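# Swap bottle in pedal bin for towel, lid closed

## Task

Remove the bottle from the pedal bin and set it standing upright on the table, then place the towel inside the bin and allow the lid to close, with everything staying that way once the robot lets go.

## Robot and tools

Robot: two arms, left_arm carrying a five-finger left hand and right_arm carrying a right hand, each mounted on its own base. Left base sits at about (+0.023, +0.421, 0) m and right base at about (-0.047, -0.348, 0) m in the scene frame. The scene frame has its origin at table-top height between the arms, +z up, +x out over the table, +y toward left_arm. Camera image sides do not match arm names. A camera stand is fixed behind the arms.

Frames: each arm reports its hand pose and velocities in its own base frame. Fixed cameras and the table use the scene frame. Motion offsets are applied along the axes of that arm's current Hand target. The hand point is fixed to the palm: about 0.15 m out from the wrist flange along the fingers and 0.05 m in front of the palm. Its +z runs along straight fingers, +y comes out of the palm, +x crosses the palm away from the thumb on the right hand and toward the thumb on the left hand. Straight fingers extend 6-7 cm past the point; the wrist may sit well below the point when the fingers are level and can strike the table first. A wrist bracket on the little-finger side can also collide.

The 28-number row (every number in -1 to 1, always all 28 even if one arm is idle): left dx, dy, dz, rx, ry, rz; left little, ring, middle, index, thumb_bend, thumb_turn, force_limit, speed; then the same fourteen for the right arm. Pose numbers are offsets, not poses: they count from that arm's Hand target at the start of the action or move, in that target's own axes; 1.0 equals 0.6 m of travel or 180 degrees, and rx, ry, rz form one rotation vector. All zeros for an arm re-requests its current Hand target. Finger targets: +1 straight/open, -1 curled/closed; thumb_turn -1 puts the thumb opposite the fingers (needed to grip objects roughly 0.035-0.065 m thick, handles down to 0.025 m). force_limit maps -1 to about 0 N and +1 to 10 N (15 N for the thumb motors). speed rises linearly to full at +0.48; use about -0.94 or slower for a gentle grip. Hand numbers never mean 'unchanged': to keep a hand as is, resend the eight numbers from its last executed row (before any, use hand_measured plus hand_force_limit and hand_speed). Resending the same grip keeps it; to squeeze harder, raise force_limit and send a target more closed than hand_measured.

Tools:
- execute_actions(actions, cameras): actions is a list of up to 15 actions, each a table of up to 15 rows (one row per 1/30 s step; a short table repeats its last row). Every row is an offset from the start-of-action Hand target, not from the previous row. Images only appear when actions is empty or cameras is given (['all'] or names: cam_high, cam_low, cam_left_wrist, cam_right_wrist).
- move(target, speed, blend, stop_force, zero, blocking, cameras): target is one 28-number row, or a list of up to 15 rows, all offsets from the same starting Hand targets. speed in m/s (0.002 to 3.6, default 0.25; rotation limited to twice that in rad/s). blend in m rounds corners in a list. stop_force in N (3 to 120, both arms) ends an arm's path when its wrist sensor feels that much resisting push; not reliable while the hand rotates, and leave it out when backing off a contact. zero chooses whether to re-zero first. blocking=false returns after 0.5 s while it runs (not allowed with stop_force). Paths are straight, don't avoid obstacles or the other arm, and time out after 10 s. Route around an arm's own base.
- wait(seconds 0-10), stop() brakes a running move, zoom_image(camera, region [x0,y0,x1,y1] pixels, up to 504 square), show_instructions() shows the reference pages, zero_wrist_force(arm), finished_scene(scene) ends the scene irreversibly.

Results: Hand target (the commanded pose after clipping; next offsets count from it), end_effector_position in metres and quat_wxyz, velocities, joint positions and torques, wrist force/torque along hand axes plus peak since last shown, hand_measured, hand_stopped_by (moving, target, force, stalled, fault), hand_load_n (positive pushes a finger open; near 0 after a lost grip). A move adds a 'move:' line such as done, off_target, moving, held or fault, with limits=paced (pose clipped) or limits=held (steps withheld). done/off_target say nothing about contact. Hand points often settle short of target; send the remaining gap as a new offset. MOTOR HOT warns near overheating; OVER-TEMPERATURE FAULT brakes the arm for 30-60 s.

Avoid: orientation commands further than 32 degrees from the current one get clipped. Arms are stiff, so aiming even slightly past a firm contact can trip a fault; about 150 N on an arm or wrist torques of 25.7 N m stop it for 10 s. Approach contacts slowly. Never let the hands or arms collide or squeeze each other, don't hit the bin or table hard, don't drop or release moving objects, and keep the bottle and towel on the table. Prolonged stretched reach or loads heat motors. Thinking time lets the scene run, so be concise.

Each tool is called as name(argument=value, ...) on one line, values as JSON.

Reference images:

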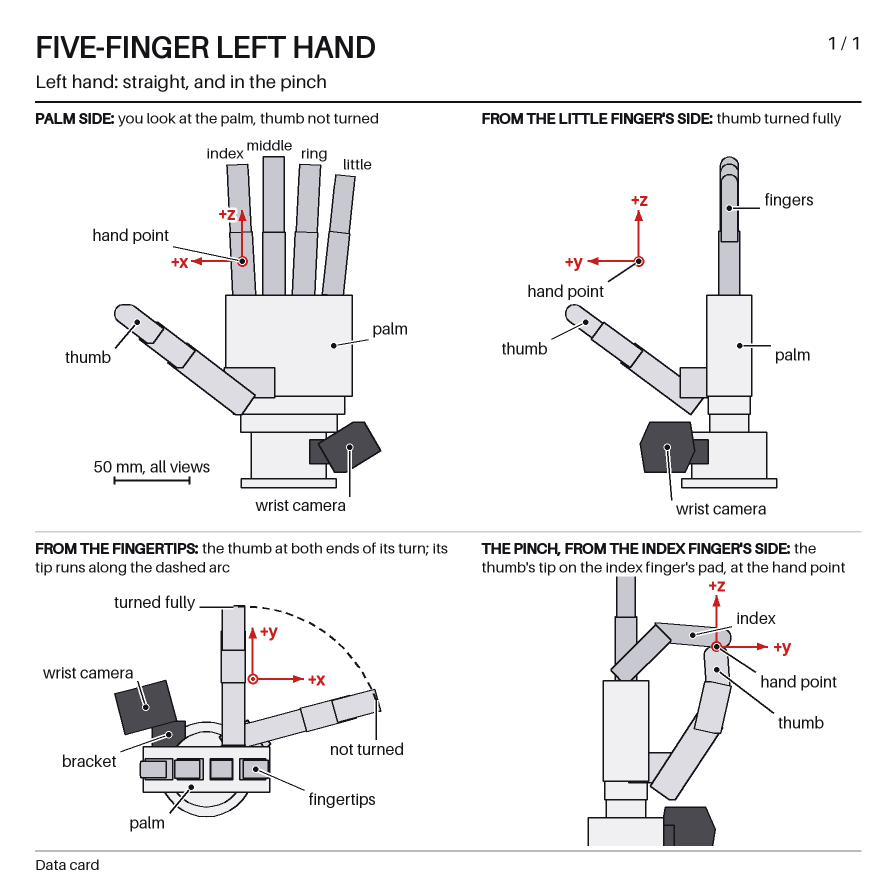

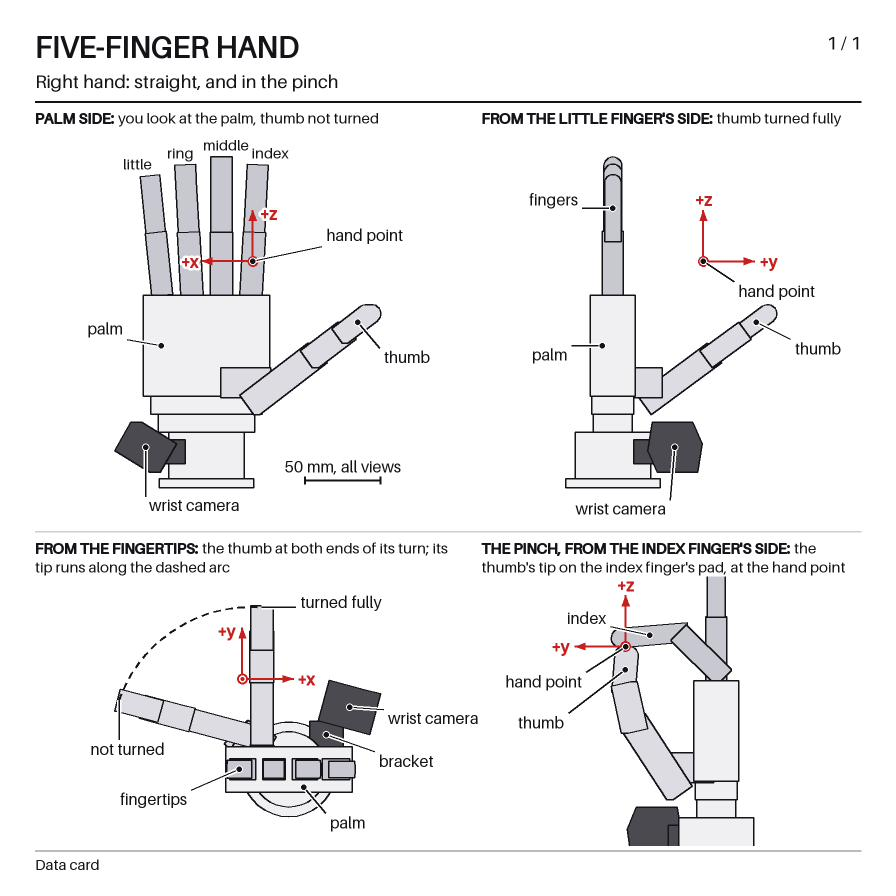

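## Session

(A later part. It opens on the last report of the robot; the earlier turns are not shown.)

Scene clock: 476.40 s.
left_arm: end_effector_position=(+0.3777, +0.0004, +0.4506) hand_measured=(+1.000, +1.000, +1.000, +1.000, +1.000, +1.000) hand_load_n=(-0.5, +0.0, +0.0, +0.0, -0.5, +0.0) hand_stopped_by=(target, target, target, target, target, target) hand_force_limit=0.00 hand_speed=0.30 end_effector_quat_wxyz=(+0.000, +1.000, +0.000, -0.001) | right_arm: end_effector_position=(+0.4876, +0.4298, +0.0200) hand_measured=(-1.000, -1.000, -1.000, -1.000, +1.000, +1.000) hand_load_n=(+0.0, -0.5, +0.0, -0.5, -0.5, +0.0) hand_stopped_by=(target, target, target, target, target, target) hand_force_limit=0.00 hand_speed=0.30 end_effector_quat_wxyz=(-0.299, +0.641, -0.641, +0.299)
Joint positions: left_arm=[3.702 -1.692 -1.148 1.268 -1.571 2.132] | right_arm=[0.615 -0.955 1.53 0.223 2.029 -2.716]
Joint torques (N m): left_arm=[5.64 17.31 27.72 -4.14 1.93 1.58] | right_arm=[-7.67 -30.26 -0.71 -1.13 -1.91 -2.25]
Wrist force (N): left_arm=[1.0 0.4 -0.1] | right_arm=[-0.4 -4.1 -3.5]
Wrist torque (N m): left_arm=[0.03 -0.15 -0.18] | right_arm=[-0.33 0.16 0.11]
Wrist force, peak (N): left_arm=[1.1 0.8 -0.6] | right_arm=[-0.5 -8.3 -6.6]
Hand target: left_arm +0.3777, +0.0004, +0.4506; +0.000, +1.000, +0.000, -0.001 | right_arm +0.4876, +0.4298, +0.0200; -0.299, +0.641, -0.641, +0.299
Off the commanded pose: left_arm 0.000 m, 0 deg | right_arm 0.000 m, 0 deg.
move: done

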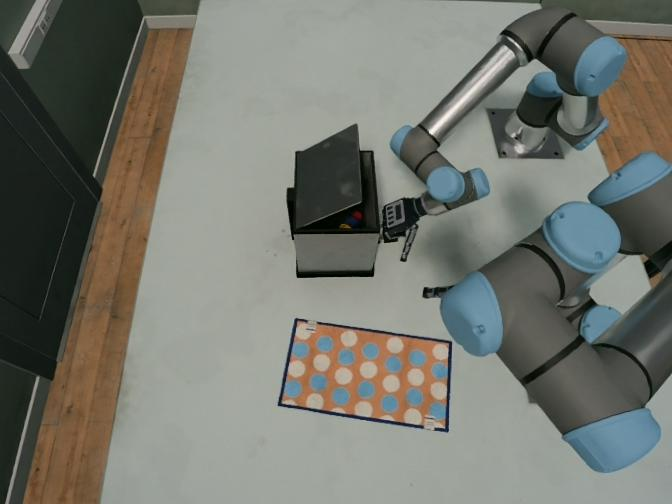

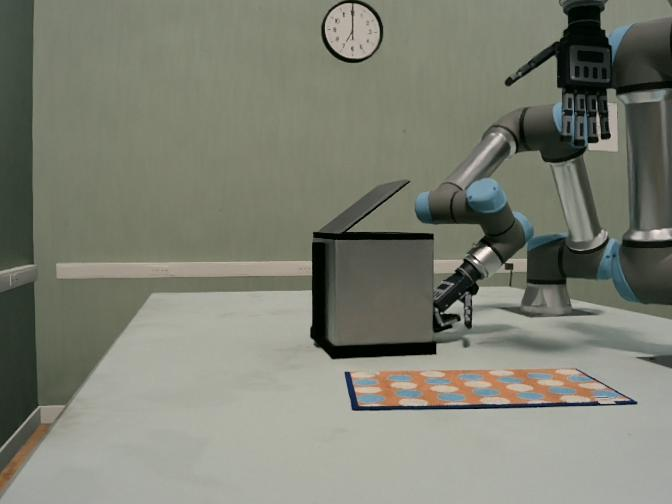

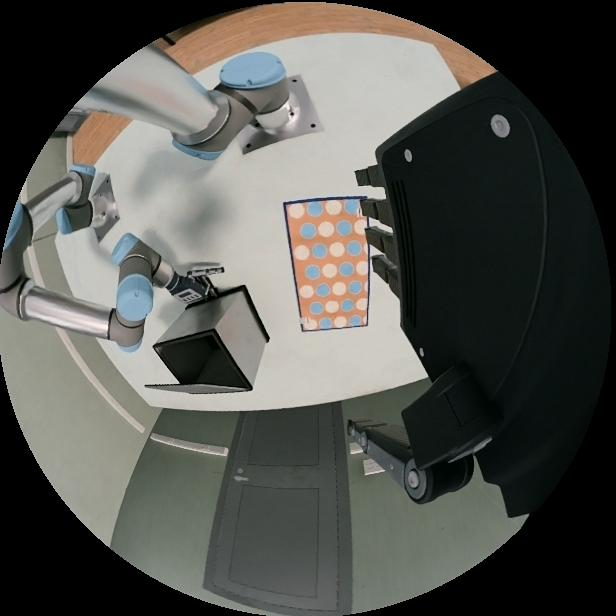

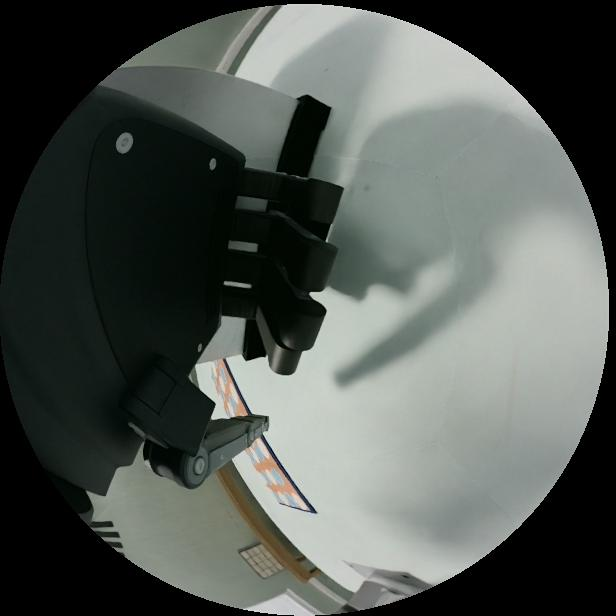

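move(target=[0,0,0,0,0,0,1,1,1,1,1,1,0,0.3,0,0.0281,0.0236,0,0,0,-1,-1,-1,-1,1,1,0,0.3], speed=0.02, stop_force=15, cameras=["cam_high","cam_low"])

zoom_image(camera="cam_high", region=[270, 90, 430, 290])

Scene clock: 487.53 s.
left_arm: end_effector_position=(+0.3777, +0.0004, +0.4506) hand_measured=(+1.000, +1.000, +1.000, +1.000, +1.000, +1.000) hand_load_n=(+0.0, +0.0, +0.0, +0.0, +0.0, +0.0) hand_stopped_by=(target, target, target, target, target, target) hand_force_limit=0.00 hand_speed=0.30 end_effector_quat_wxyz=(+0.000, +1.000, +0.000, -0.001) | right_arm: end_effector_position=(+0.4876, +0.4298, +0.0042) hand_measured=(-1.000, -1.000, -1.000, -1.000, +1.000, +1.000) hand_load_n=(+0.0, -1.5, -0.5, -1.5, +0.0, +0.0) hand_stopped_by=(target, target, target, target, target, target) hand_force_limit=0.00 hand_speed=0.30 end_effector_quat_wxyz=(-0.299, +0.641, -0.641, +0.299)
Joint positions: left_arm=[3.702 -1.692 -1.148 1.268 -1.571 2.132] | right_arm=[0.614 -0.935 1.542 0.191 2.029 -2.716]
Joint torques (N m): left_arm=[6.67 17.26 26.61 -4.13 1.8 1.42] | right_arm=[-8.53 -40.62 -22.71 3.03 -1.77 -2.06]
Wrist force (N): left_arm=[1.0 0.7 -0.5] | right_arm=[-0.5 -13.8 -12.2]
Wrist torque (N m): left_arm=[0.09 -0.17 -0.19] | right_arm=[-0.42 0.35 -0.11]
Wrist force, peak (N): left_arm=[1.1 0.9 -0.6] | right_arm=[0.4 -18.1 -22.1]
Hand target: left_arm +0.3777, +0.0004, +0.4506; +0.000, +1.000, +0.000, -0.001 | right_arm +0.4876, +0.4298, +0.0042; -0.299, +0.641, -0.641, +0.299 (not the last commanded pose)
Off the commanded pose: left_arm 0.000 m, 0 deg | right_arm 0.006 m, 0 deg.
move: contact (right_arm)
Images, in order (width x height): cam_high 672x504, cam_low 672x504.

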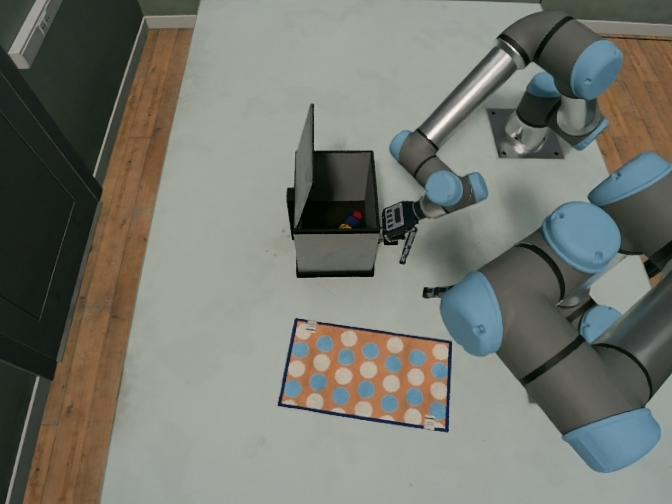

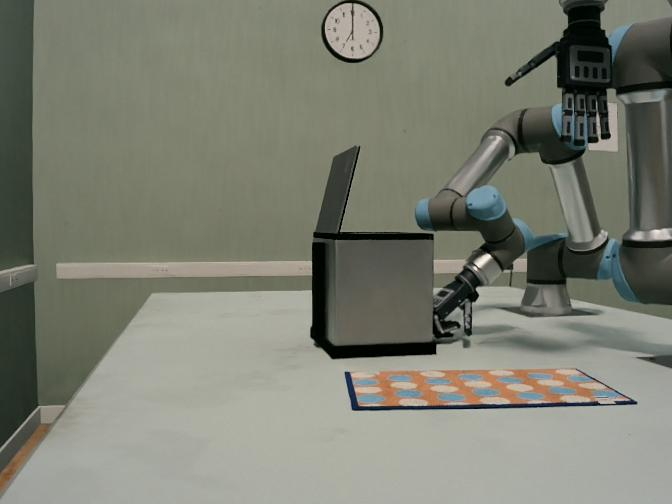

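Scaled by 2.520 from the camera's 672x504 image, which has a finer 960x720 frame.

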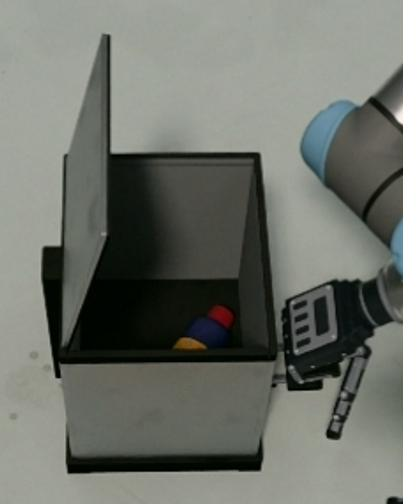

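move(target=[0.25,0.368,0.083,0,0,-0.286,1,1,1,1,1,1,0,0.3,0,0,0,0,0,0,-1,-1,-1,-1,1,1,0,0.3], speed=0.25, cameras=["cam_high","cam_low","cam_left_wrist"])

zoom_image(camera="cam_left_wrist", region=[60, 200, 400, 540])

Scene clock: 579.97 s.
left_arm: end_effector_position=(+0.5276, -0.2204, +0.4007) hand_measured=(+1.000, +1.000, +1.000, +1.000, +1.000, +1.000) hand_load_n=(+0.0, +0.0, +0.0, +0.0, +0.0, +0.0) hand_stopped_by=(target, target, target, target, target, target) hand_force_limit=0.00 hand_speed=0.30 end_effector_quat_wxyz=(+0.000, +0.901, +0.434, -0.001) | right_arm: end_effector_position=(+0.4876, +0.4298, +0.0042) hand_measured=(-1.000, -1.000, -1.000, -1.000, +1.000, +1.000) hand_load_n=(+0.0, -1.5, -1.0, -1.0, +0.0, +0.0) hand_stopped_by=(target, target, target, target, target, target) hand_force_limit=0.00 hand_speed=0.30 end_effector_quat_wxyz=(-0.299, +0.641, -0.641, +0.299)
Joint positions: left_arm=[2.987 -2.101 -0.726 1.254 -1.571 0.518] | right_arm=[0.614 -0.935 1.542 0.191 2.029 -2.716]
Joint torques (N m): left_arm=[-8.61 32.05 28.34 -4.27 -2.14 -1.33] | right_arm=[-7.55 -40.61 -23.88 -0.3 -1.88 -0.88]
Wrist force (N): left_arm=[0.9 0.2 -0.4] | right_arm=[-0.7 -13.7 -12.3]
Wrist torque (N m): left_arm=[0.01 -0.15 0.00] | right_arm=[-0.39 0.38 -0.12]
Wrist force, peak (N): left_arm=[0.4 1.5 0.0] | right_arm=[-0.7 -14.2 -12.6]
Hand target: left_arm +0.5276, -0.2204, +0.4007; +0.000, +0.901, +0.434, -0.001 | right_arm +0.4876, +0.4298, +0.0042; -0.299, +0.641, -0.641, +0.299
Off the commanded pose: left_arm 0.000 m, 0 deg | right_arm 0.000 m, 0 deg.
move: done
Images, in order (width x height): cam_high 672x504, cam_low 672x504, cam_left_wrist 616x616.

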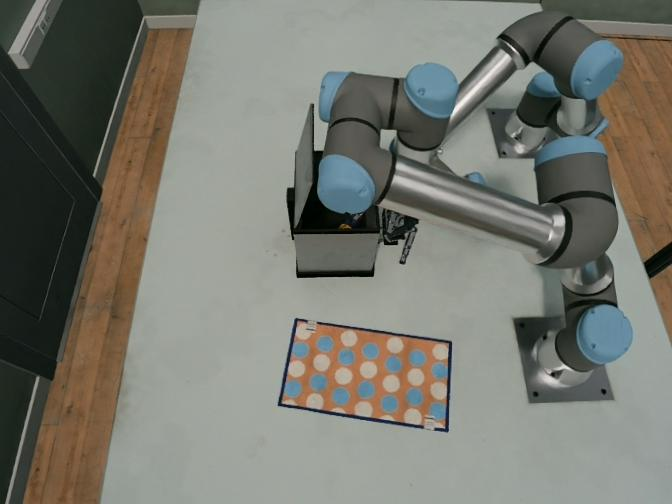

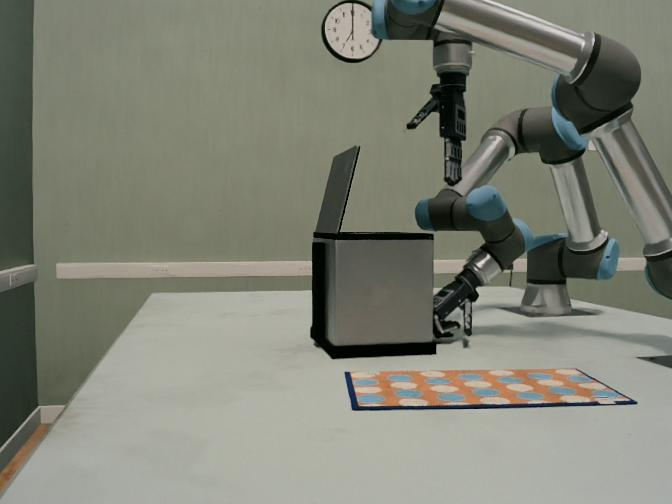

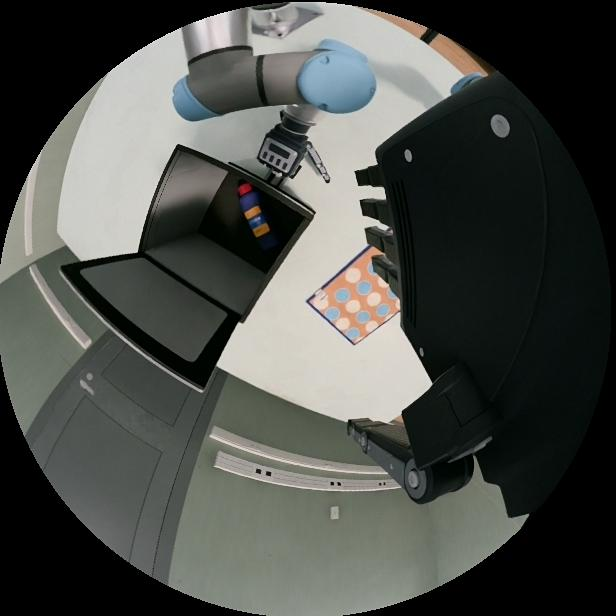

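Scaled by 1.482 from the camera's 616x616 image, which has a finer 880x880 frame.

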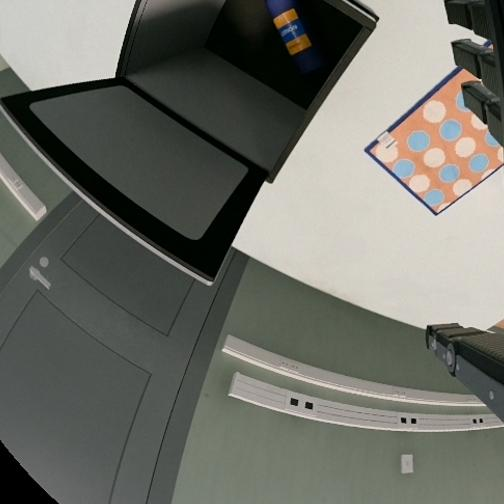

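zoom_image(camera="cam_left_wrist", region=[130, 130, 330, 330])

zoom_image(camera="cam_high", region=[270, 90, 430, 290])

Scaled by 2.520 from the camera's 616x616 image, which has a finer 880x880 frame.

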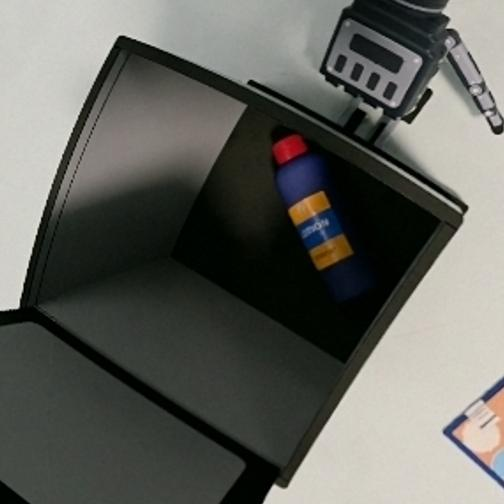

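Scaled by 2.520 from the camera's 672x504 image, which has a finer 960x720 frame.

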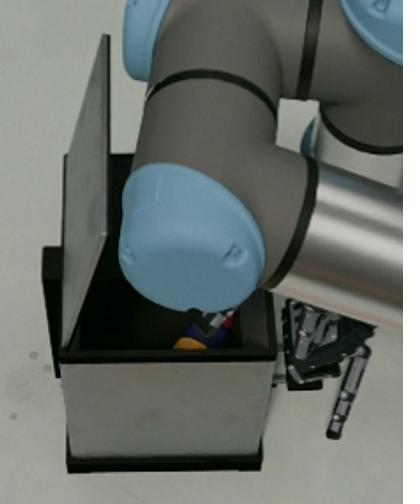

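move(target=[-0.064,0.2003,-0.05,-0.3737,0.1308,-0.1865,-1,-1,-1,-1,1,1,0,0.4,0,0,0,0,0,0,-1,-1,-1,-1,1,1,0,0.3], speed=0.3, cameras=["cam_high","cam_low","cam_left_wrist"])

Scene clock: 825.60 s.
left_arm: end_effector_position=(+0.5977, -0.3253, +0.4306) hand_measured=(-1.000, -1.000, -1.000, -1.000, +1.000, +1.000) hand_load_n=(+0.0, +0.0, +0.0, +0.0, +0.0, +0.0) hand_stopped_by=(target, target, target, target, target, target) hand_force_limit=0.00 hand_speed=0.40 end_effector_quat_wxyz=(+0.405, +0.579, +0.579, +0.406) | right_arm: end_effector_position=(+0.4876, +0.4298, +0.0042) hand_measured=(-1.000, -1.000, -1.000, -1.000, +1.000, +1.000) hand_load_n=(+0.0, -1.5, -1.0, -1.5, +0.0, +0.0) hand_stopped_by=(target, target, target, target, target, target) hand_force_limit=0.00 hand_speed=0.30 end_effector_quat_wxyz=(-0.299, +0.641, -0.641, +0.299)
Joint positions: left_arm=[2.609 -1.863 -1.324 2.788 -2.069 -0.199] | right_arm=[0.614 -0.935 1.542 0.191 2.029 -2.716]
Joint torques (N m): left_arm=[-8.67 27.2 9.6 2.09 -2.71 1.71] | right_arm=[-6.95 -40.79 -23.94 -0.23 -2.08 0.28]
Wrist force (N): left_arm=[1.5 0.4 -0.7] | right_arm=[-0.5 -13.9 -12.2]
Wrist torque (N m): left_arm=[0.09 -0.34 -0.09] | right_arm=[-0.42 0.34 -0.10]
Wrist force, peak (N): left_arm=[1.5 0.5 -1.0] | right_arm=[-0.6 -14.1 -12.6]
Hand target: left_arm +0.5977, -0.3253, +0.4306; +0.405, +0.579, +0.579, +0.406 | right_arm +0.4876, +0.4298, +0.0042; -0.299, +0.641, -0.641, +0.299
Off the commanded pose: left_arm 0.000 m, 0 deg | right_arm 0.000 m, 0 deg.
move: done
Images, in order (width x height): cam_high 672x504, cam_low 672x504, cam_left_wrist 616x616.

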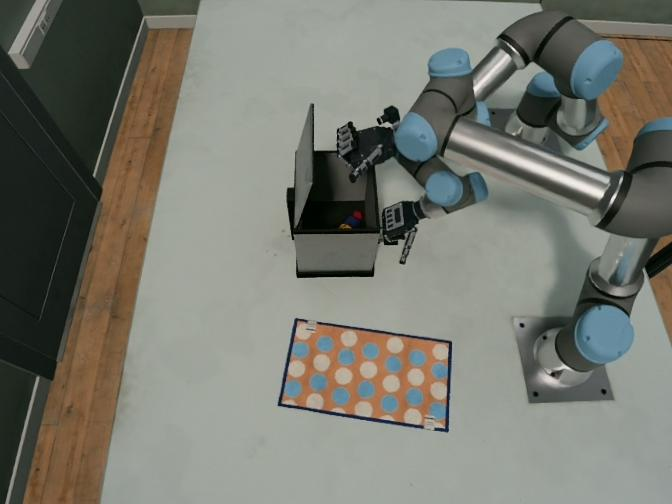

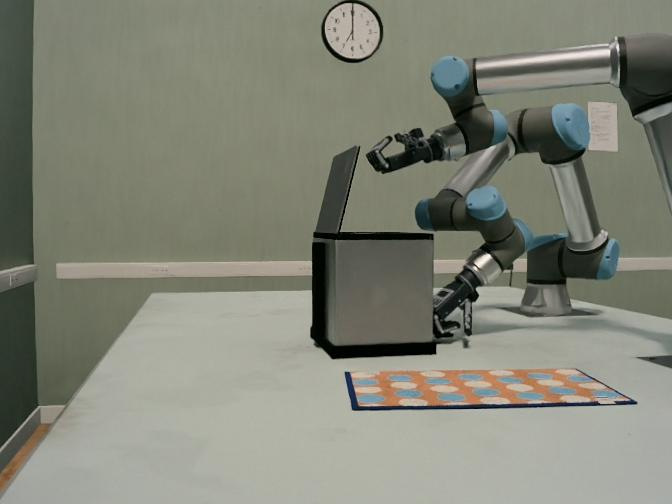

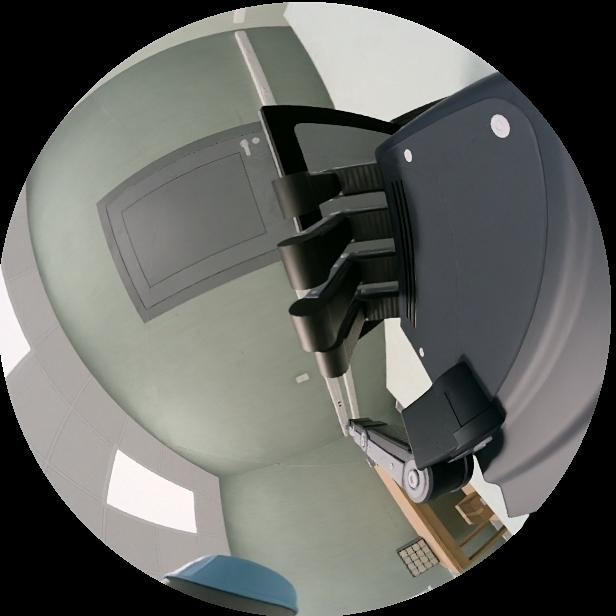

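move(target=[0,0.073,0.203,0,0,0,-1,-1,-1,-1,1,1,0,0.4,0,0,0,0,0,0,-1,-1,-1,-1,1,1,0,0.3], speed=0.04, stop_force=8, cameras=["cam_high","cam_low"])

Scene clock: 835.53 s.
left_arm: end_effector_position=(+0.6578, -0.3252, +0.4303) hand_measured=(-1.000, -1.000, -1.000, -1.000, +1.000, +1.000) hand_load_n=(+0.0, +0.0, +0.0, -2.0, +0.0, +0.0) hand_stopped_by=(target, target, target, target, target, target) hand_force_limit=0.00 hand_speed=0.40 end_effector_quat_wxyz=(+0.405, +0.579, +0.579, +0.406) | right_arm: end_effector_position=(+0.4877, +0.4298, +0.0043) hand_measured=(-1.000, -1.000, -1.000, -1.000, +1.000, +1.000) hand_load_n=(+0.0, -0.5, -0.5, -0.5, +0.0, +0.0) hand_stopped_by=(target, target, target, target, target, target) hand_force_limit=0.00 hand_speed=0.30 end_effector_quat_wxyz=(-0.299, +0.641, -0.641, +0.299)
Joint positions: left_arm=[2.667 -1.972 -1.175 2.759 -2.015 -0.174] | right_arm=[0.614 -0.935 1.542 0.191 2.029 -2.716]
Joint torques (N m): left_arm=[-6.29 44.81 12.53 3.73 -2.38 -1.18] | right_arm=[-7.64 -30.87 -14.82 1.85 -0.87 1.52]
Wrist force (N): left_arm=[1.7 -5.8 -6.5] | right_arm=[-0.9 -7.0 -6.2]
Wrist torque (N m): left_arm=[0.00 -0.36 0.03] | right_arm=[-0.35 0.23 0.04]
Wrist force, peak (N): left_arm=[1.3 -6.8 -12.5] | right_arm=[-1.2 -17.1 -12.1]
Hand target: left_arm +0.6578, -0.3252, +0.4303; +0.405, +0.579, +0.579, +0.406 (not the last commanded pose) | right_arm +0.4876, +0.4298, +0.0042; -0.299, +0.641, -0.641, +0.299
Off the commanded pose: left_arm 0.069 m, 0 deg | right_arm 0.000 m, 0 deg.
move: contact (left_arm)
Images, in order (width x height): cam_high 672x504, cam_low 672x504.

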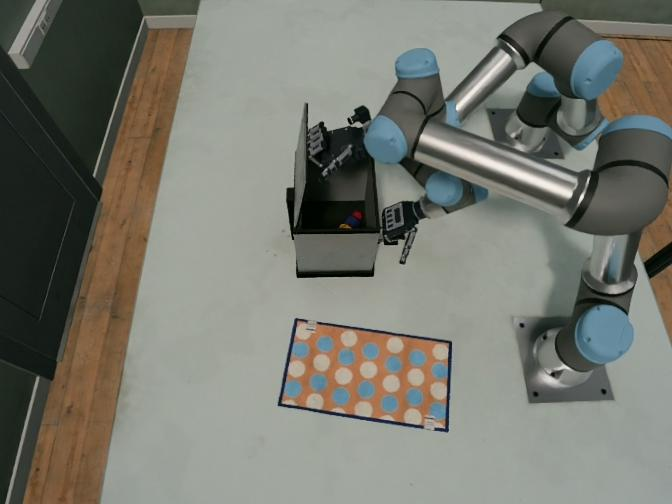

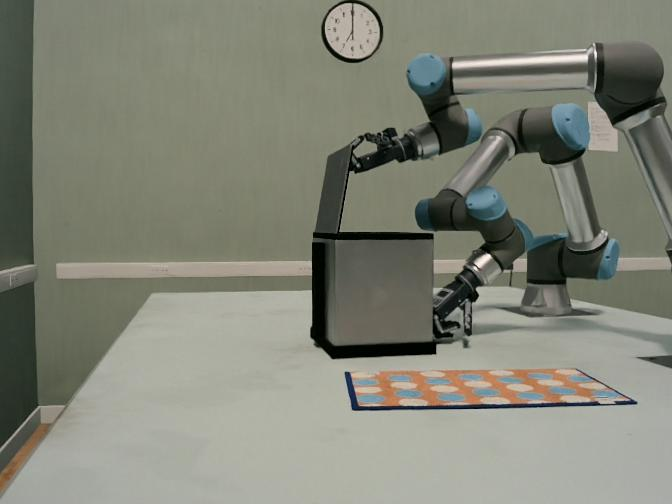

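move(target=[0,0.034,0.094,0,0,0,-1,-1,-1,-1,1,1,0,0.4,0,0,0,0,0,0,-1,-1,-1,-1,1,1,0,0.3], speed=0.03, stop_force=10, cameras=["cam_high","cam_low"])

Scene clock: 846.23 s.
left_arm: end_effector_position=(+0.6603, -0.3252, +0.4303) hand_measured=(-1.000, -1.000, -1.000, -1.000, +1.000, +1.000) hand_load_n=(+0.0, -1.0, -0.5, -5.5, +0.0, +0.0) hand_stopped_by=(target, target, target, target, target, target) hand_force_limit=0.00 hand_speed=0.40 end_effector_quat_wxyz=(+0.406, +0.579, +0.579, +0.406) | right_arm: end_effector_position=(+0.4876, +0.4298, +0.0042) hand_measured=(-1.000, -1.000, -1.000, -1.000, +1.000, +1.000) hand_load_n=(+0.0, -1.5, -1.5, -1.5, +0.0, +0.0) hand_stopped_by=(target, target, target, target, target, target) hand_force_limit=0.00 hand_speed=0.30 end_effector_quat_wxyz=(-0.299, +0.641, -0.641, +0.299)
Joint positions: left_arm=[2.67 -1.977 -1.168 2.757 -2.013 -0.173] | right_arm=[0.614 -0.935 1.542 0.191 2.029 -2.716]
Joint torques (N m): left_arm=[-2.45 41.15 12.03 4.77 -2.1 -1.15] | right_arm=[-6.68 -28.09 2.2 3.06 -2.99 1.37]
Wrist force (N): left_arm=[2.6 -7.4 -16.2] | right_arm=[-0.5 -21.2 -16.5]
Wrist torque (N m): left_arm=[0.16 -0.46 0.12] | right_arm=[-0.51 0.42 -0.26]
Wrist force, peak (N): left_arm=[2.2 -6.9 -20.4] | right_arm=[-1.2 -26.8 -20.5]
Hand target: left_arm +0.6603, -0.3252, +0.4303; +0.406, +0.579, +0.579, +0.406 (not the last commanded pose) | right_arm +0.4876, +0.4298, +0.0042; -0.299, +0.641, -0.641, +0.299
Off the commanded pose: left_arm 0.057 m, 0 deg | right_arm 0.000 m, 0 deg.
move: contact (left_arm)
Images, in order (width x height): cam_high 672x504, cam_low 672x504.

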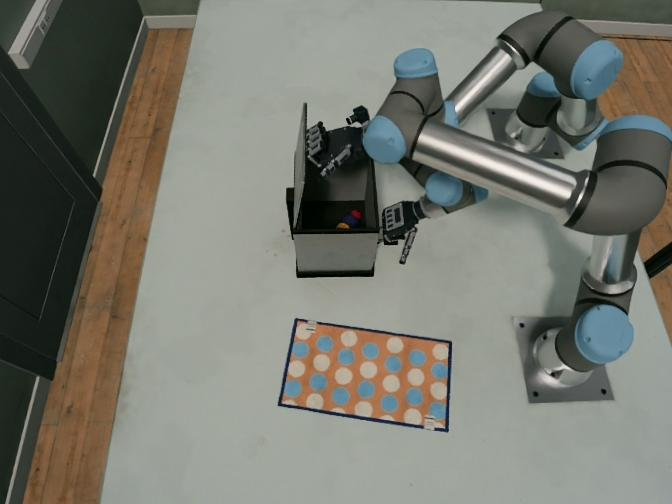

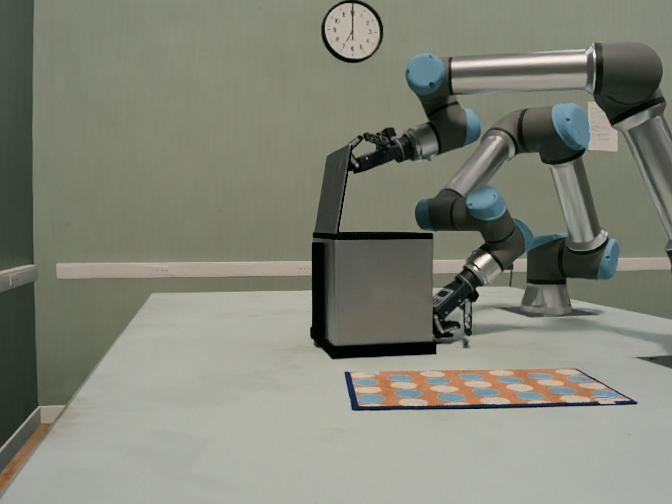

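move(target=[[0,-0.01,-0.1735,0,0,0,-1,-1,-1,-1,1,1,0,0.4,0,0,0,0,0,0,-1,-1,-1,-1,1,1,0,0.3],[0.22,-0.1527,-0.6177,0.3023,-0.3023,0.431,-1,-1,-1,-1,1,1,0,0.4,0,-0.0894,-0.075,0,0,0,-1,-1,-1,-1,1,1,0,0.3]], speed=[0.12,0.3], cameras=["cam_high","cam_low"])

Scene clock: 1016.80 s.
left_arm: end_effector_position=(+0.2806, -0.1935, +0.4709) hand_measured=(-1.000, -1.000, -1.000, -1.000, +1.000, +1.000) hand_load_n=(+0.0, +0.0, +0.0, +0.0, +0.0, +0.0) hand_stopped_by=(target, target, target, target, target, target) hand_force_limit=0.00 hand_speed=0.40 end_effector_quat_wxyz=(+0.000, +1.000, +0.000, -0.001) | right_arm: end_effector_position=(+0.4876, +0.4298, +0.0742) hand_measured=(-1.000, -1.000, -1.000, -1.000, +1.000, +1.000) hand_load_n=(+0.0, +0.0, +0.0, +0.0, +0.0, +0.0) hand_stopped_by=(target, target, target, target, target, target) hand_force_limit=0.00 hand_speed=0.30 end_effector_quat_wxyz=(-0.299, +0.641, -0.641, +0.299)
Joint positions: left_arm=[3.141 -1.527 -1.266 1.221 -1.571 1.57] | right_arm=[0.615 -1.018 1.477 0.339 2.029 -2.716]
Joint torques (N m): left_arm=[-8.38 9.16 23.14 -4.33 -2.14 1.51] | right_arm=[6.46 -49.73 -31.38 2.86 2.86 1.84]
Wrist force (N): left_arm=[1.0 0.4 -0.4] | right_arm=[-0.4 0.0 -0.1]
Wrist torque (N m): left_arm=[0.06 -0.16 -0.19] | right_arm=[-0.31 0.07 0.21]
Wrist force, peak (N): left_arm=[2.5 -7.5 -16.3] | right_arm=[-0.7 -21.5 -16.4]
Hand target: left_arm +0.2806, -0.1935, +0.4709; +0.000, +1.000, +0.000, -0.001 | right_arm +0.4876, +0.4298, +0.0743; -0.299, +0.641, -0.641, +0.299
Off the commanded pose: left_arm 0.000 m, 0 deg | right_arm 0.000 m, 0 deg.
move: done
Images, in order (width x height): cam_high 672x504, cam_low 672x504.

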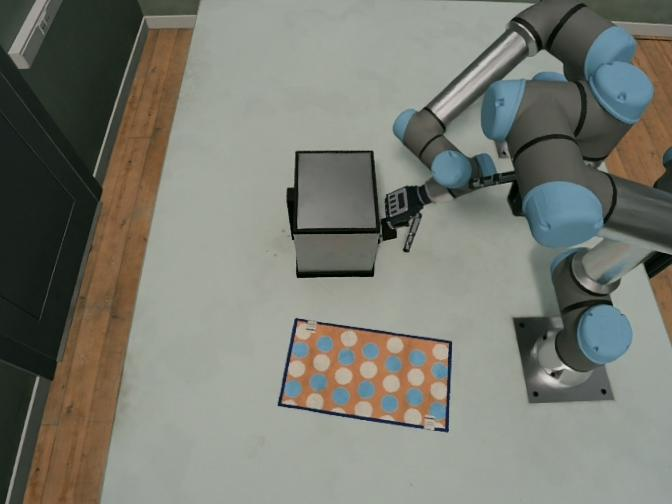

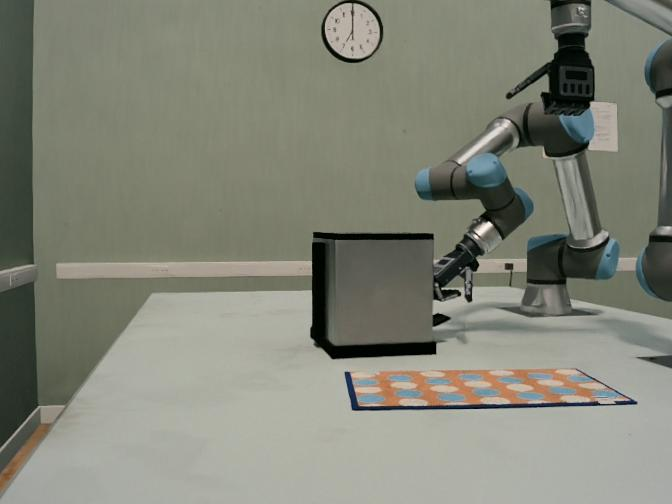

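move(target=[[0,0.3167,-0.5167,-0.5,0,0,-1,-1,-1,-1,1,1,0,0.4,0,-0.005,0.006,0.0833,0,0,-1,-1,-1,-1,1,1,0,0.3],[0,0.1875,-0.7333,-0.691,0,0,-1,-1,-1,-1,1,1,0,0.4,0,-0.005,0.006,0.0833,0,0,-1,-1,-1,-1,1,1,0,0.3]], speed=0.45, blend=[0.03,0], cameras=["cam_high"])

Scene clock: 1034.07 s.
left_arm: end_effector_position=(+0.2813, -0.3061, +0.9108) hand_measured=(-1.000, -1.000, -1.000, -1.000, +1.000, +1.000) hand_load_n=(+0.0, +0.0, +0.0, +0.0, +0.0, +0.0) hand_stopped_by=(target, target, target, target, target, target) hand_force_limit=0.00 hand_speed=0.40 end_effector_quat_wxyz=(+0.884, +0.467, +0.001, +0.000) | right_arm: end_effector_position=(+0.4922, +0.4298, +0.0742) hand_measured=(-1.000, -1.000, -1.000, -1.000, +1.000, +1.000) hand_load_n=(+0.0, +0.0, +0.0, +0.0, +0.0, +0.0) hand_stopped_by=(target, target, target, target, target, target) hand_force_limit=0.00 hand_speed=0.30 end_effector_quat_wxyz=(-0.380, +0.596, -0.596, +0.380)
Joint positions: left_arm=[3.141 -1.526 -1.271 1.222 0.6 1.574] | right_arm=[0.668 -1.081 1.669 -0.053 2.167 -2.821]
Joint torques (N m): left_arm=[6.82 8.8 26.43 -0.85 -0.81 -1.15] | right_arm=[6.53 -46.26 -2.4 -1.74 2.88 -1.95]
Wrist force (N): left_arm=[1.2 -0.4 -1.4] | right_arm=[-0.7 0.3 -0.1]
Wrist torque (N m): left_arm=[0.06 -0.37 0.15] | right_arm=[-0.32 0.13 0.19]
Wrist force, peak (N): left_arm=[1.7 -0.3 -1.2] | right_arm=[-1.0 0.4 0.0]
Hand target: left_arm +0.2813, -0.3061, +0.9108; +0.884, +0.467, +0.001, +0.000 | right_arm +0.4922, +0.4298, +0.0742; -0.380, +0.596, -0.596, +0.380
Off the commanded pose: left_arm 0.000 m, 0 deg | right_arm 0.000 m, 0 deg.
move: done
Images, in order (width x height): cam_high 672x504.

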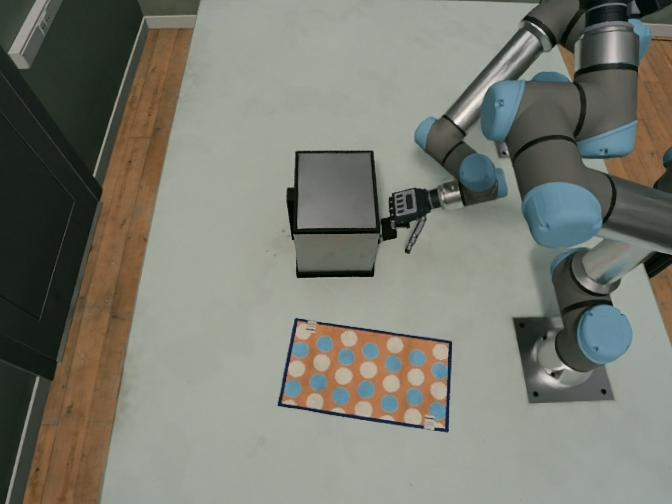

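move(target=[[0.434,-0.166,-0.114,0,0.2825,-0.4125,1,1,1,1,1,1,0,0.4,0,0,0,0,0,0,-1,-1,-1,-1,1,1,0,0.3],[0.2333,-0.5243,-0.3591,0,0.565,-0.825,1,1,1,1,1,1,0,0.4,0,0,0,0,0,0,-1,-1,-1,-1,1,1,0,0.3],[0.2333,-0.3872,-0.7348,0,0.8846,-0.4664,1,1,1,1,1,1,0,0.4,0,0,0,0,0,0,-1,-1,-1,-1,1,1,0,0.3]], speed=0.5, blend=[0.02,0.02,0], cameras=["cam_high"])

Scene clock: 1048.10 s.
left_arm: end_effector_position=(+0.4205, -0.0733, +0.4700) hand_measured=(+1.000, +1.000, +1.000, +1.000, +1.000, +1.000) hand_load_n=(+0.0, +0.0, +0.0, +0.0, +0.0, +0.0) hand_stopped_by=(target, target, target, target, target, target) hand_force_limit=0.00 hand_speed=0.40 end_effector_quat_wxyz=(-0.001, +0.000, +1.000, +0.000) | right_arm: end_effector_position=(+0.4922, +0.4298, +0.0742) hand_measured=(-1.000, -1.000, -1.000, -1.000, +1.000, +1.000) hand_load_n=(+0.0, +0.0, +0.0, +0.0, +0.0, -0.5) hand_stopped_by=(target, target, target, target, target, target) hand_force_limit=0.00 hand_speed=0.30 end_effector_quat_wxyz=(-0.380, +0.596, -0.596, +0.380)
Joint positions: left_arm=[3.141 -1.531 -1.264 -1.919 1.571 1.57] | right_arm=[0.668 -1.081 1.669 -0.053 2.167 -2.821]
Joint torques (N m): left_arm=[-8.82 26.95 10.14 4.43 2.08 -1.27] | right_arm=[6.9 -46.63 -2.55 -1.77 2.77 -1.98]
Wrist force (N): left_arm=[0.7 0.3 -0.5] | right_arm=[-0.8 0.3 -0.1]
Wrist torque (N m): left_arm=[0.04 -0.11 -0.01] | right_arm=[-0.33 0.15 0.19]
Wrist force, peak (N): left_arm=[1.4 -0.7 -1.3] | right_arm=[-1.1 0.4 -0.3]
Hand target: left_arm +0.4205, -0.0732, +0.4700; -0.001, +0.000, +1.000, +0.000 | right_arm +0.4922, +0.4298, +0.0742; -0.380, +0.596, -0.596, +0.380
Off the commanded pose: left_arm 0.000 m, 0 deg | right_arm 0.000 m, 0 deg.
move: done
Images, in order (width x height): cam_high 672x504.

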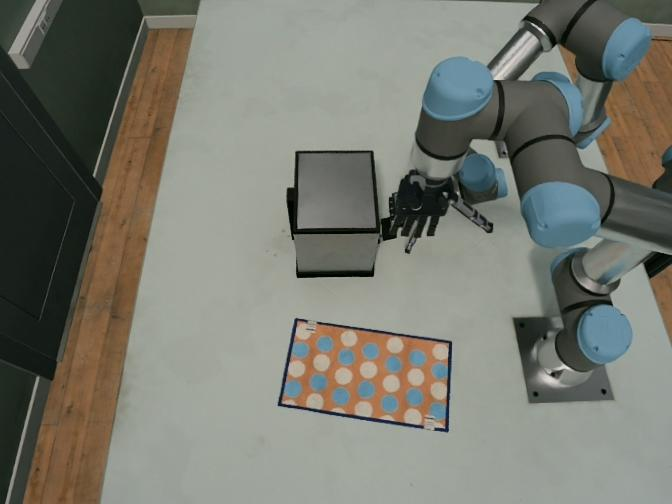

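move(target=[0,0,0,0,0,0,1,1,1,1,1,1,0,0.4,0,0.1178,0.055,0,0,0,-1,-1,-1,-1,1,1,0,0.3], speed=0.035, stop_force=22, cameras=["cam_high","cam_low"])

zoom_image(camera="cam_high", region=[270, 90, 430, 290])

Scene clock: 1060.97 s.
left_arm: end_effector_position=(+0.4205, -0.0732, +0.4700) hand_measured=(+1.000, +1.000, +1.000, +1.000, +1.000, +1.000) hand_load_n=(+0.0, +0.0, +0.0, +0.0, -0.5, +0.0) hand_stopped_by=(target, target, target, target, target, target) hand_force_limit=0.00 hand_speed=0.40 end_effector_quat_wxyz=(-0.001, +0.000, +1.000, +0.000) | right_arm: end_effector_position=(+0.4923, +0.4298, +0.0026) hand_measured=(-1.000, -1.000, -1.000, -1.000, +1.000, +1.000) hand_load_n=(+0.0, -3.0, -3.0, -3.5, +0.0, +0.0) hand_stopped_by=(target, target, target, target, target, target) hand_force_limit=0.00 hand_speed=0.30 end_effector_quat_wxyz=(-0.380, +0.596, -0.596, +0.380)
Joint positions: left_arm=[3.141 -1.531 -1.264 -1.919 1.571 1.57] | right_arm=[0.668 -0.976 1.722 -0.211 2.167 -2.821]
Joint torques (N m): left_arm=[-8.41 26.95 10.4 4.47 2.03 -1.23] | right_arm=[-6.62 -37.61 -23.05 3.47 -1.93 -1.26]
Wrist force (N): left_arm=[0.8 0.4 -0.2] | right_arm=[-0.3 -17.5 -8.0]
Wrist torque (N m): left_arm=[0.05 -0.12 -0.01] | right_arm=[-1.07 0.31 -0.20]
Wrist force, peak (N): left_arm=[1.2 0.3 -0.5] | right_arm=[1.0 -26.4 -19.5]
Hand target: left_arm +0.4205, -0.0732, +0.4700; -0.001, +0.000, +1.000, +0.000 | right_arm +0.4923, +0.4298, +0.0026; -0.380, +0.596, -0.596, +0.380 (not the last commanded pose)
Off the commanded pose: left_arm 0.000 m, 0 deg | right_arm 0.006 m, 0 deg.
move: contact (right_arm)
Images, in order (width x height): cam_high 672x504, cam_low 672x504.

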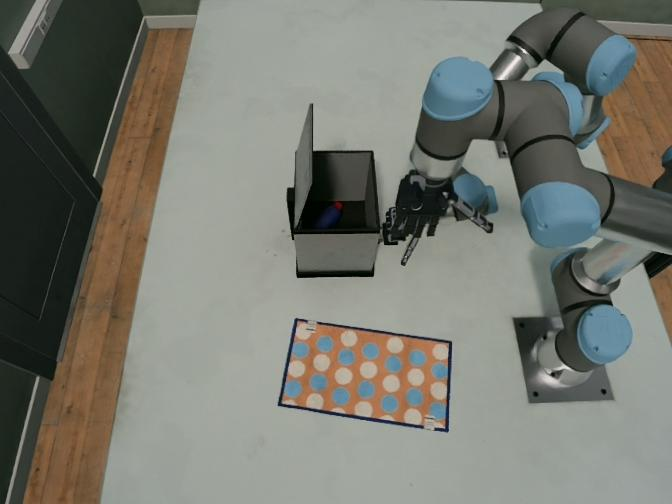

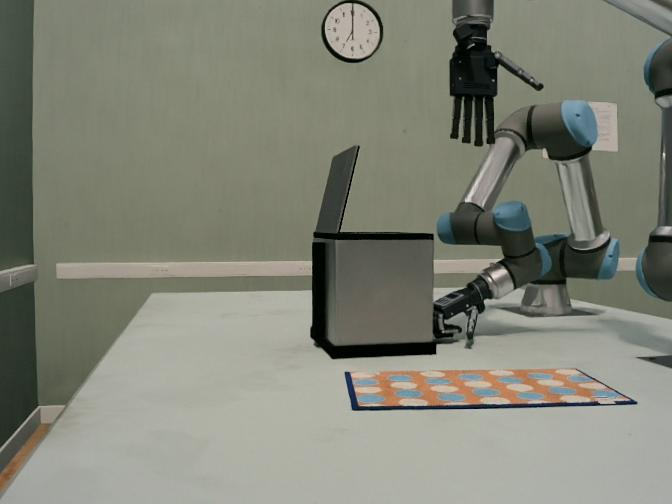

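Scaled by 2.520 from the camera's 672x504 image, which has a finer 960x720 frame.

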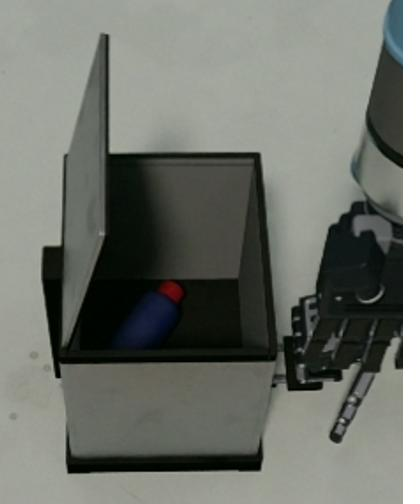

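move(target=[-0.294,-0.446,0.083,0,0,0.5,1,1,1,1,1,1,0,0.4,0,0,0,0,0,0,-1,-1,-1,-1,1,1,0,0.3], speed=0.35, cameras=["cam_high","cam_low","cam_left_wrist"])

zoom_image(camera="cam_left_wrist", region=[180, 100, 440, 360])

Scene clock: 1199.83 s.
left_arm: end_effector_position=(+0.5970, -0.3407, +0.4198) hand_measured=(+1.000, +1.000, +1.000, +1.000, +1.000, +1.000) hand_load_n=(+0.0, +0.0, +0.0, +0.0, -0.5, +0.0) hand_stopped_by=(target, target, target, target, target, target) hand_force_limit=0.00 hand_speed=0.40 end_effector_quat_wxyz=(-0.001, +0.707, +0.707, +0.000) | right_arm: end_effector_position=(+0.4923, +0.4298, +0.0026) hand_measured=(-1.000, -1.000, -1.000, -1.000, +1.000, +1.000) hand_load_n=(+0.0, -3.0, -3.0, -3.5, +0.0, -0.5) hand_stopped_by=(target, target, target, target, target, target) hand_force_limit=0.00 hand_speed=0.30 end_effector_quat_wxyz=(-0.380, +0.596, -0.596, +0.380)
Joint positions: left_arm=[2.742 -1.97 -0.871 -1.873 1.571 2.741] | right_arm=[0.668 -0.976 1.722 -0.211 2.167 -2.821]
Joint torques (N m): left_arm=[-8.39 32.91 32.32 0.74 -2.2 1.49] | right_arm=[0.74 -38.69 -22.68 2.31 -1.92 1.37]
Wrist force (N): left_arm=[0.7 0.4 -0.1] | right_arm=[-0.4 -17.7 -8.1]
Wrist torque (N m): left_arm=[0.02 -0.10 -0.21] | right_arm=[-1.09 0.33 -0.22]
Wrist force, peak (N): left_arm=[1.0 1.1 -0.4] | right_arm=[-0.4 -17.9 -8.3]
Hand target: left_arm +0.5970, -0.3407, +0.4198; -0.001, +0.707, +0.707, +0.000 | right_arm +0.4923, +0.4298, +0.0026; -0.380, +0.596, -0.596, +0.380
Off the commanded pose: left_arm 0.000 m, 0 deg | right_arm 0.000 m, 0 deg.
move: done
Images, in order (width x height): cam_high 672x504, cam_low 672x504, cam_left_wrist 616x616.

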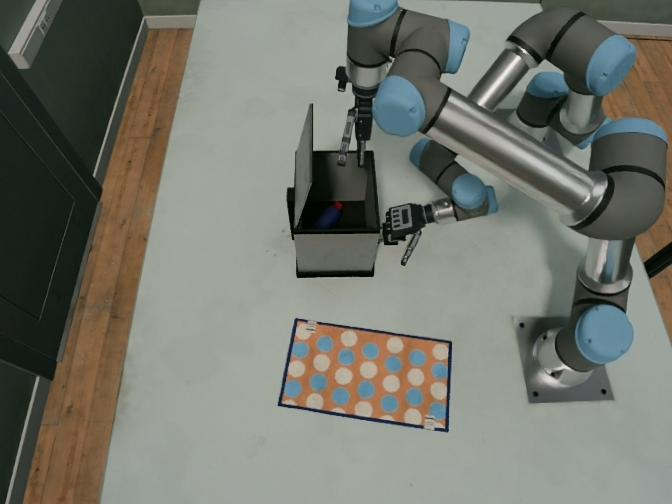

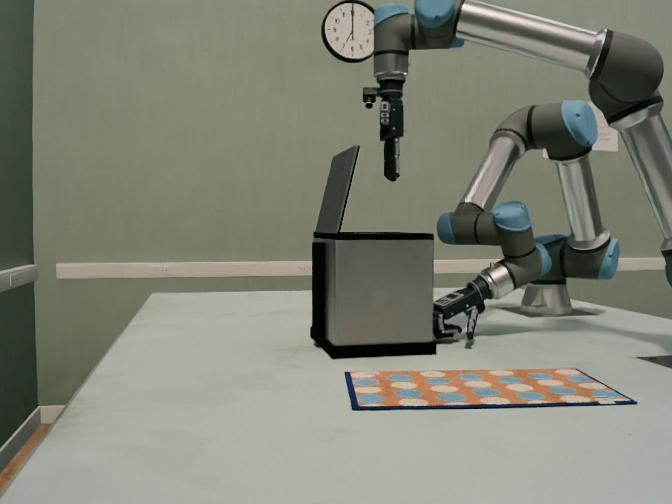

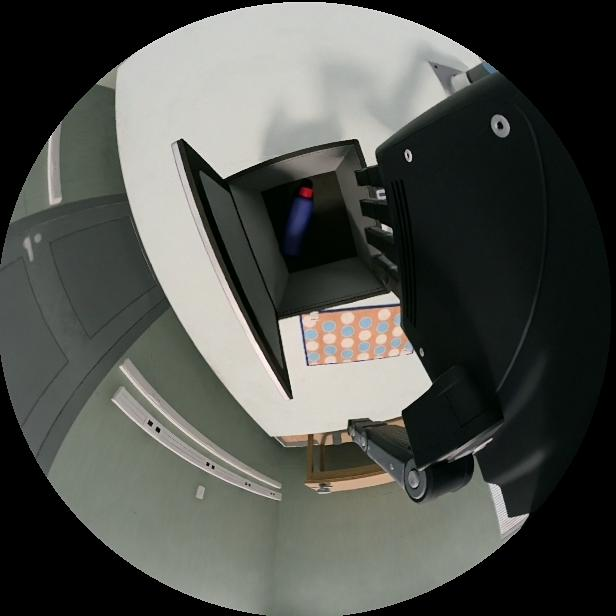

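Scaled by 1.938 from the camera's 616x616 image, which has a finer 880x880 frame.

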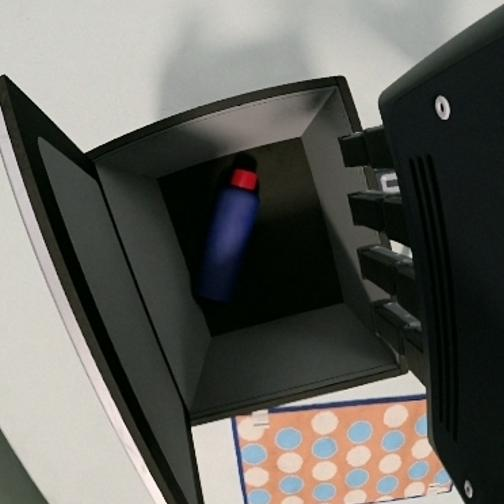

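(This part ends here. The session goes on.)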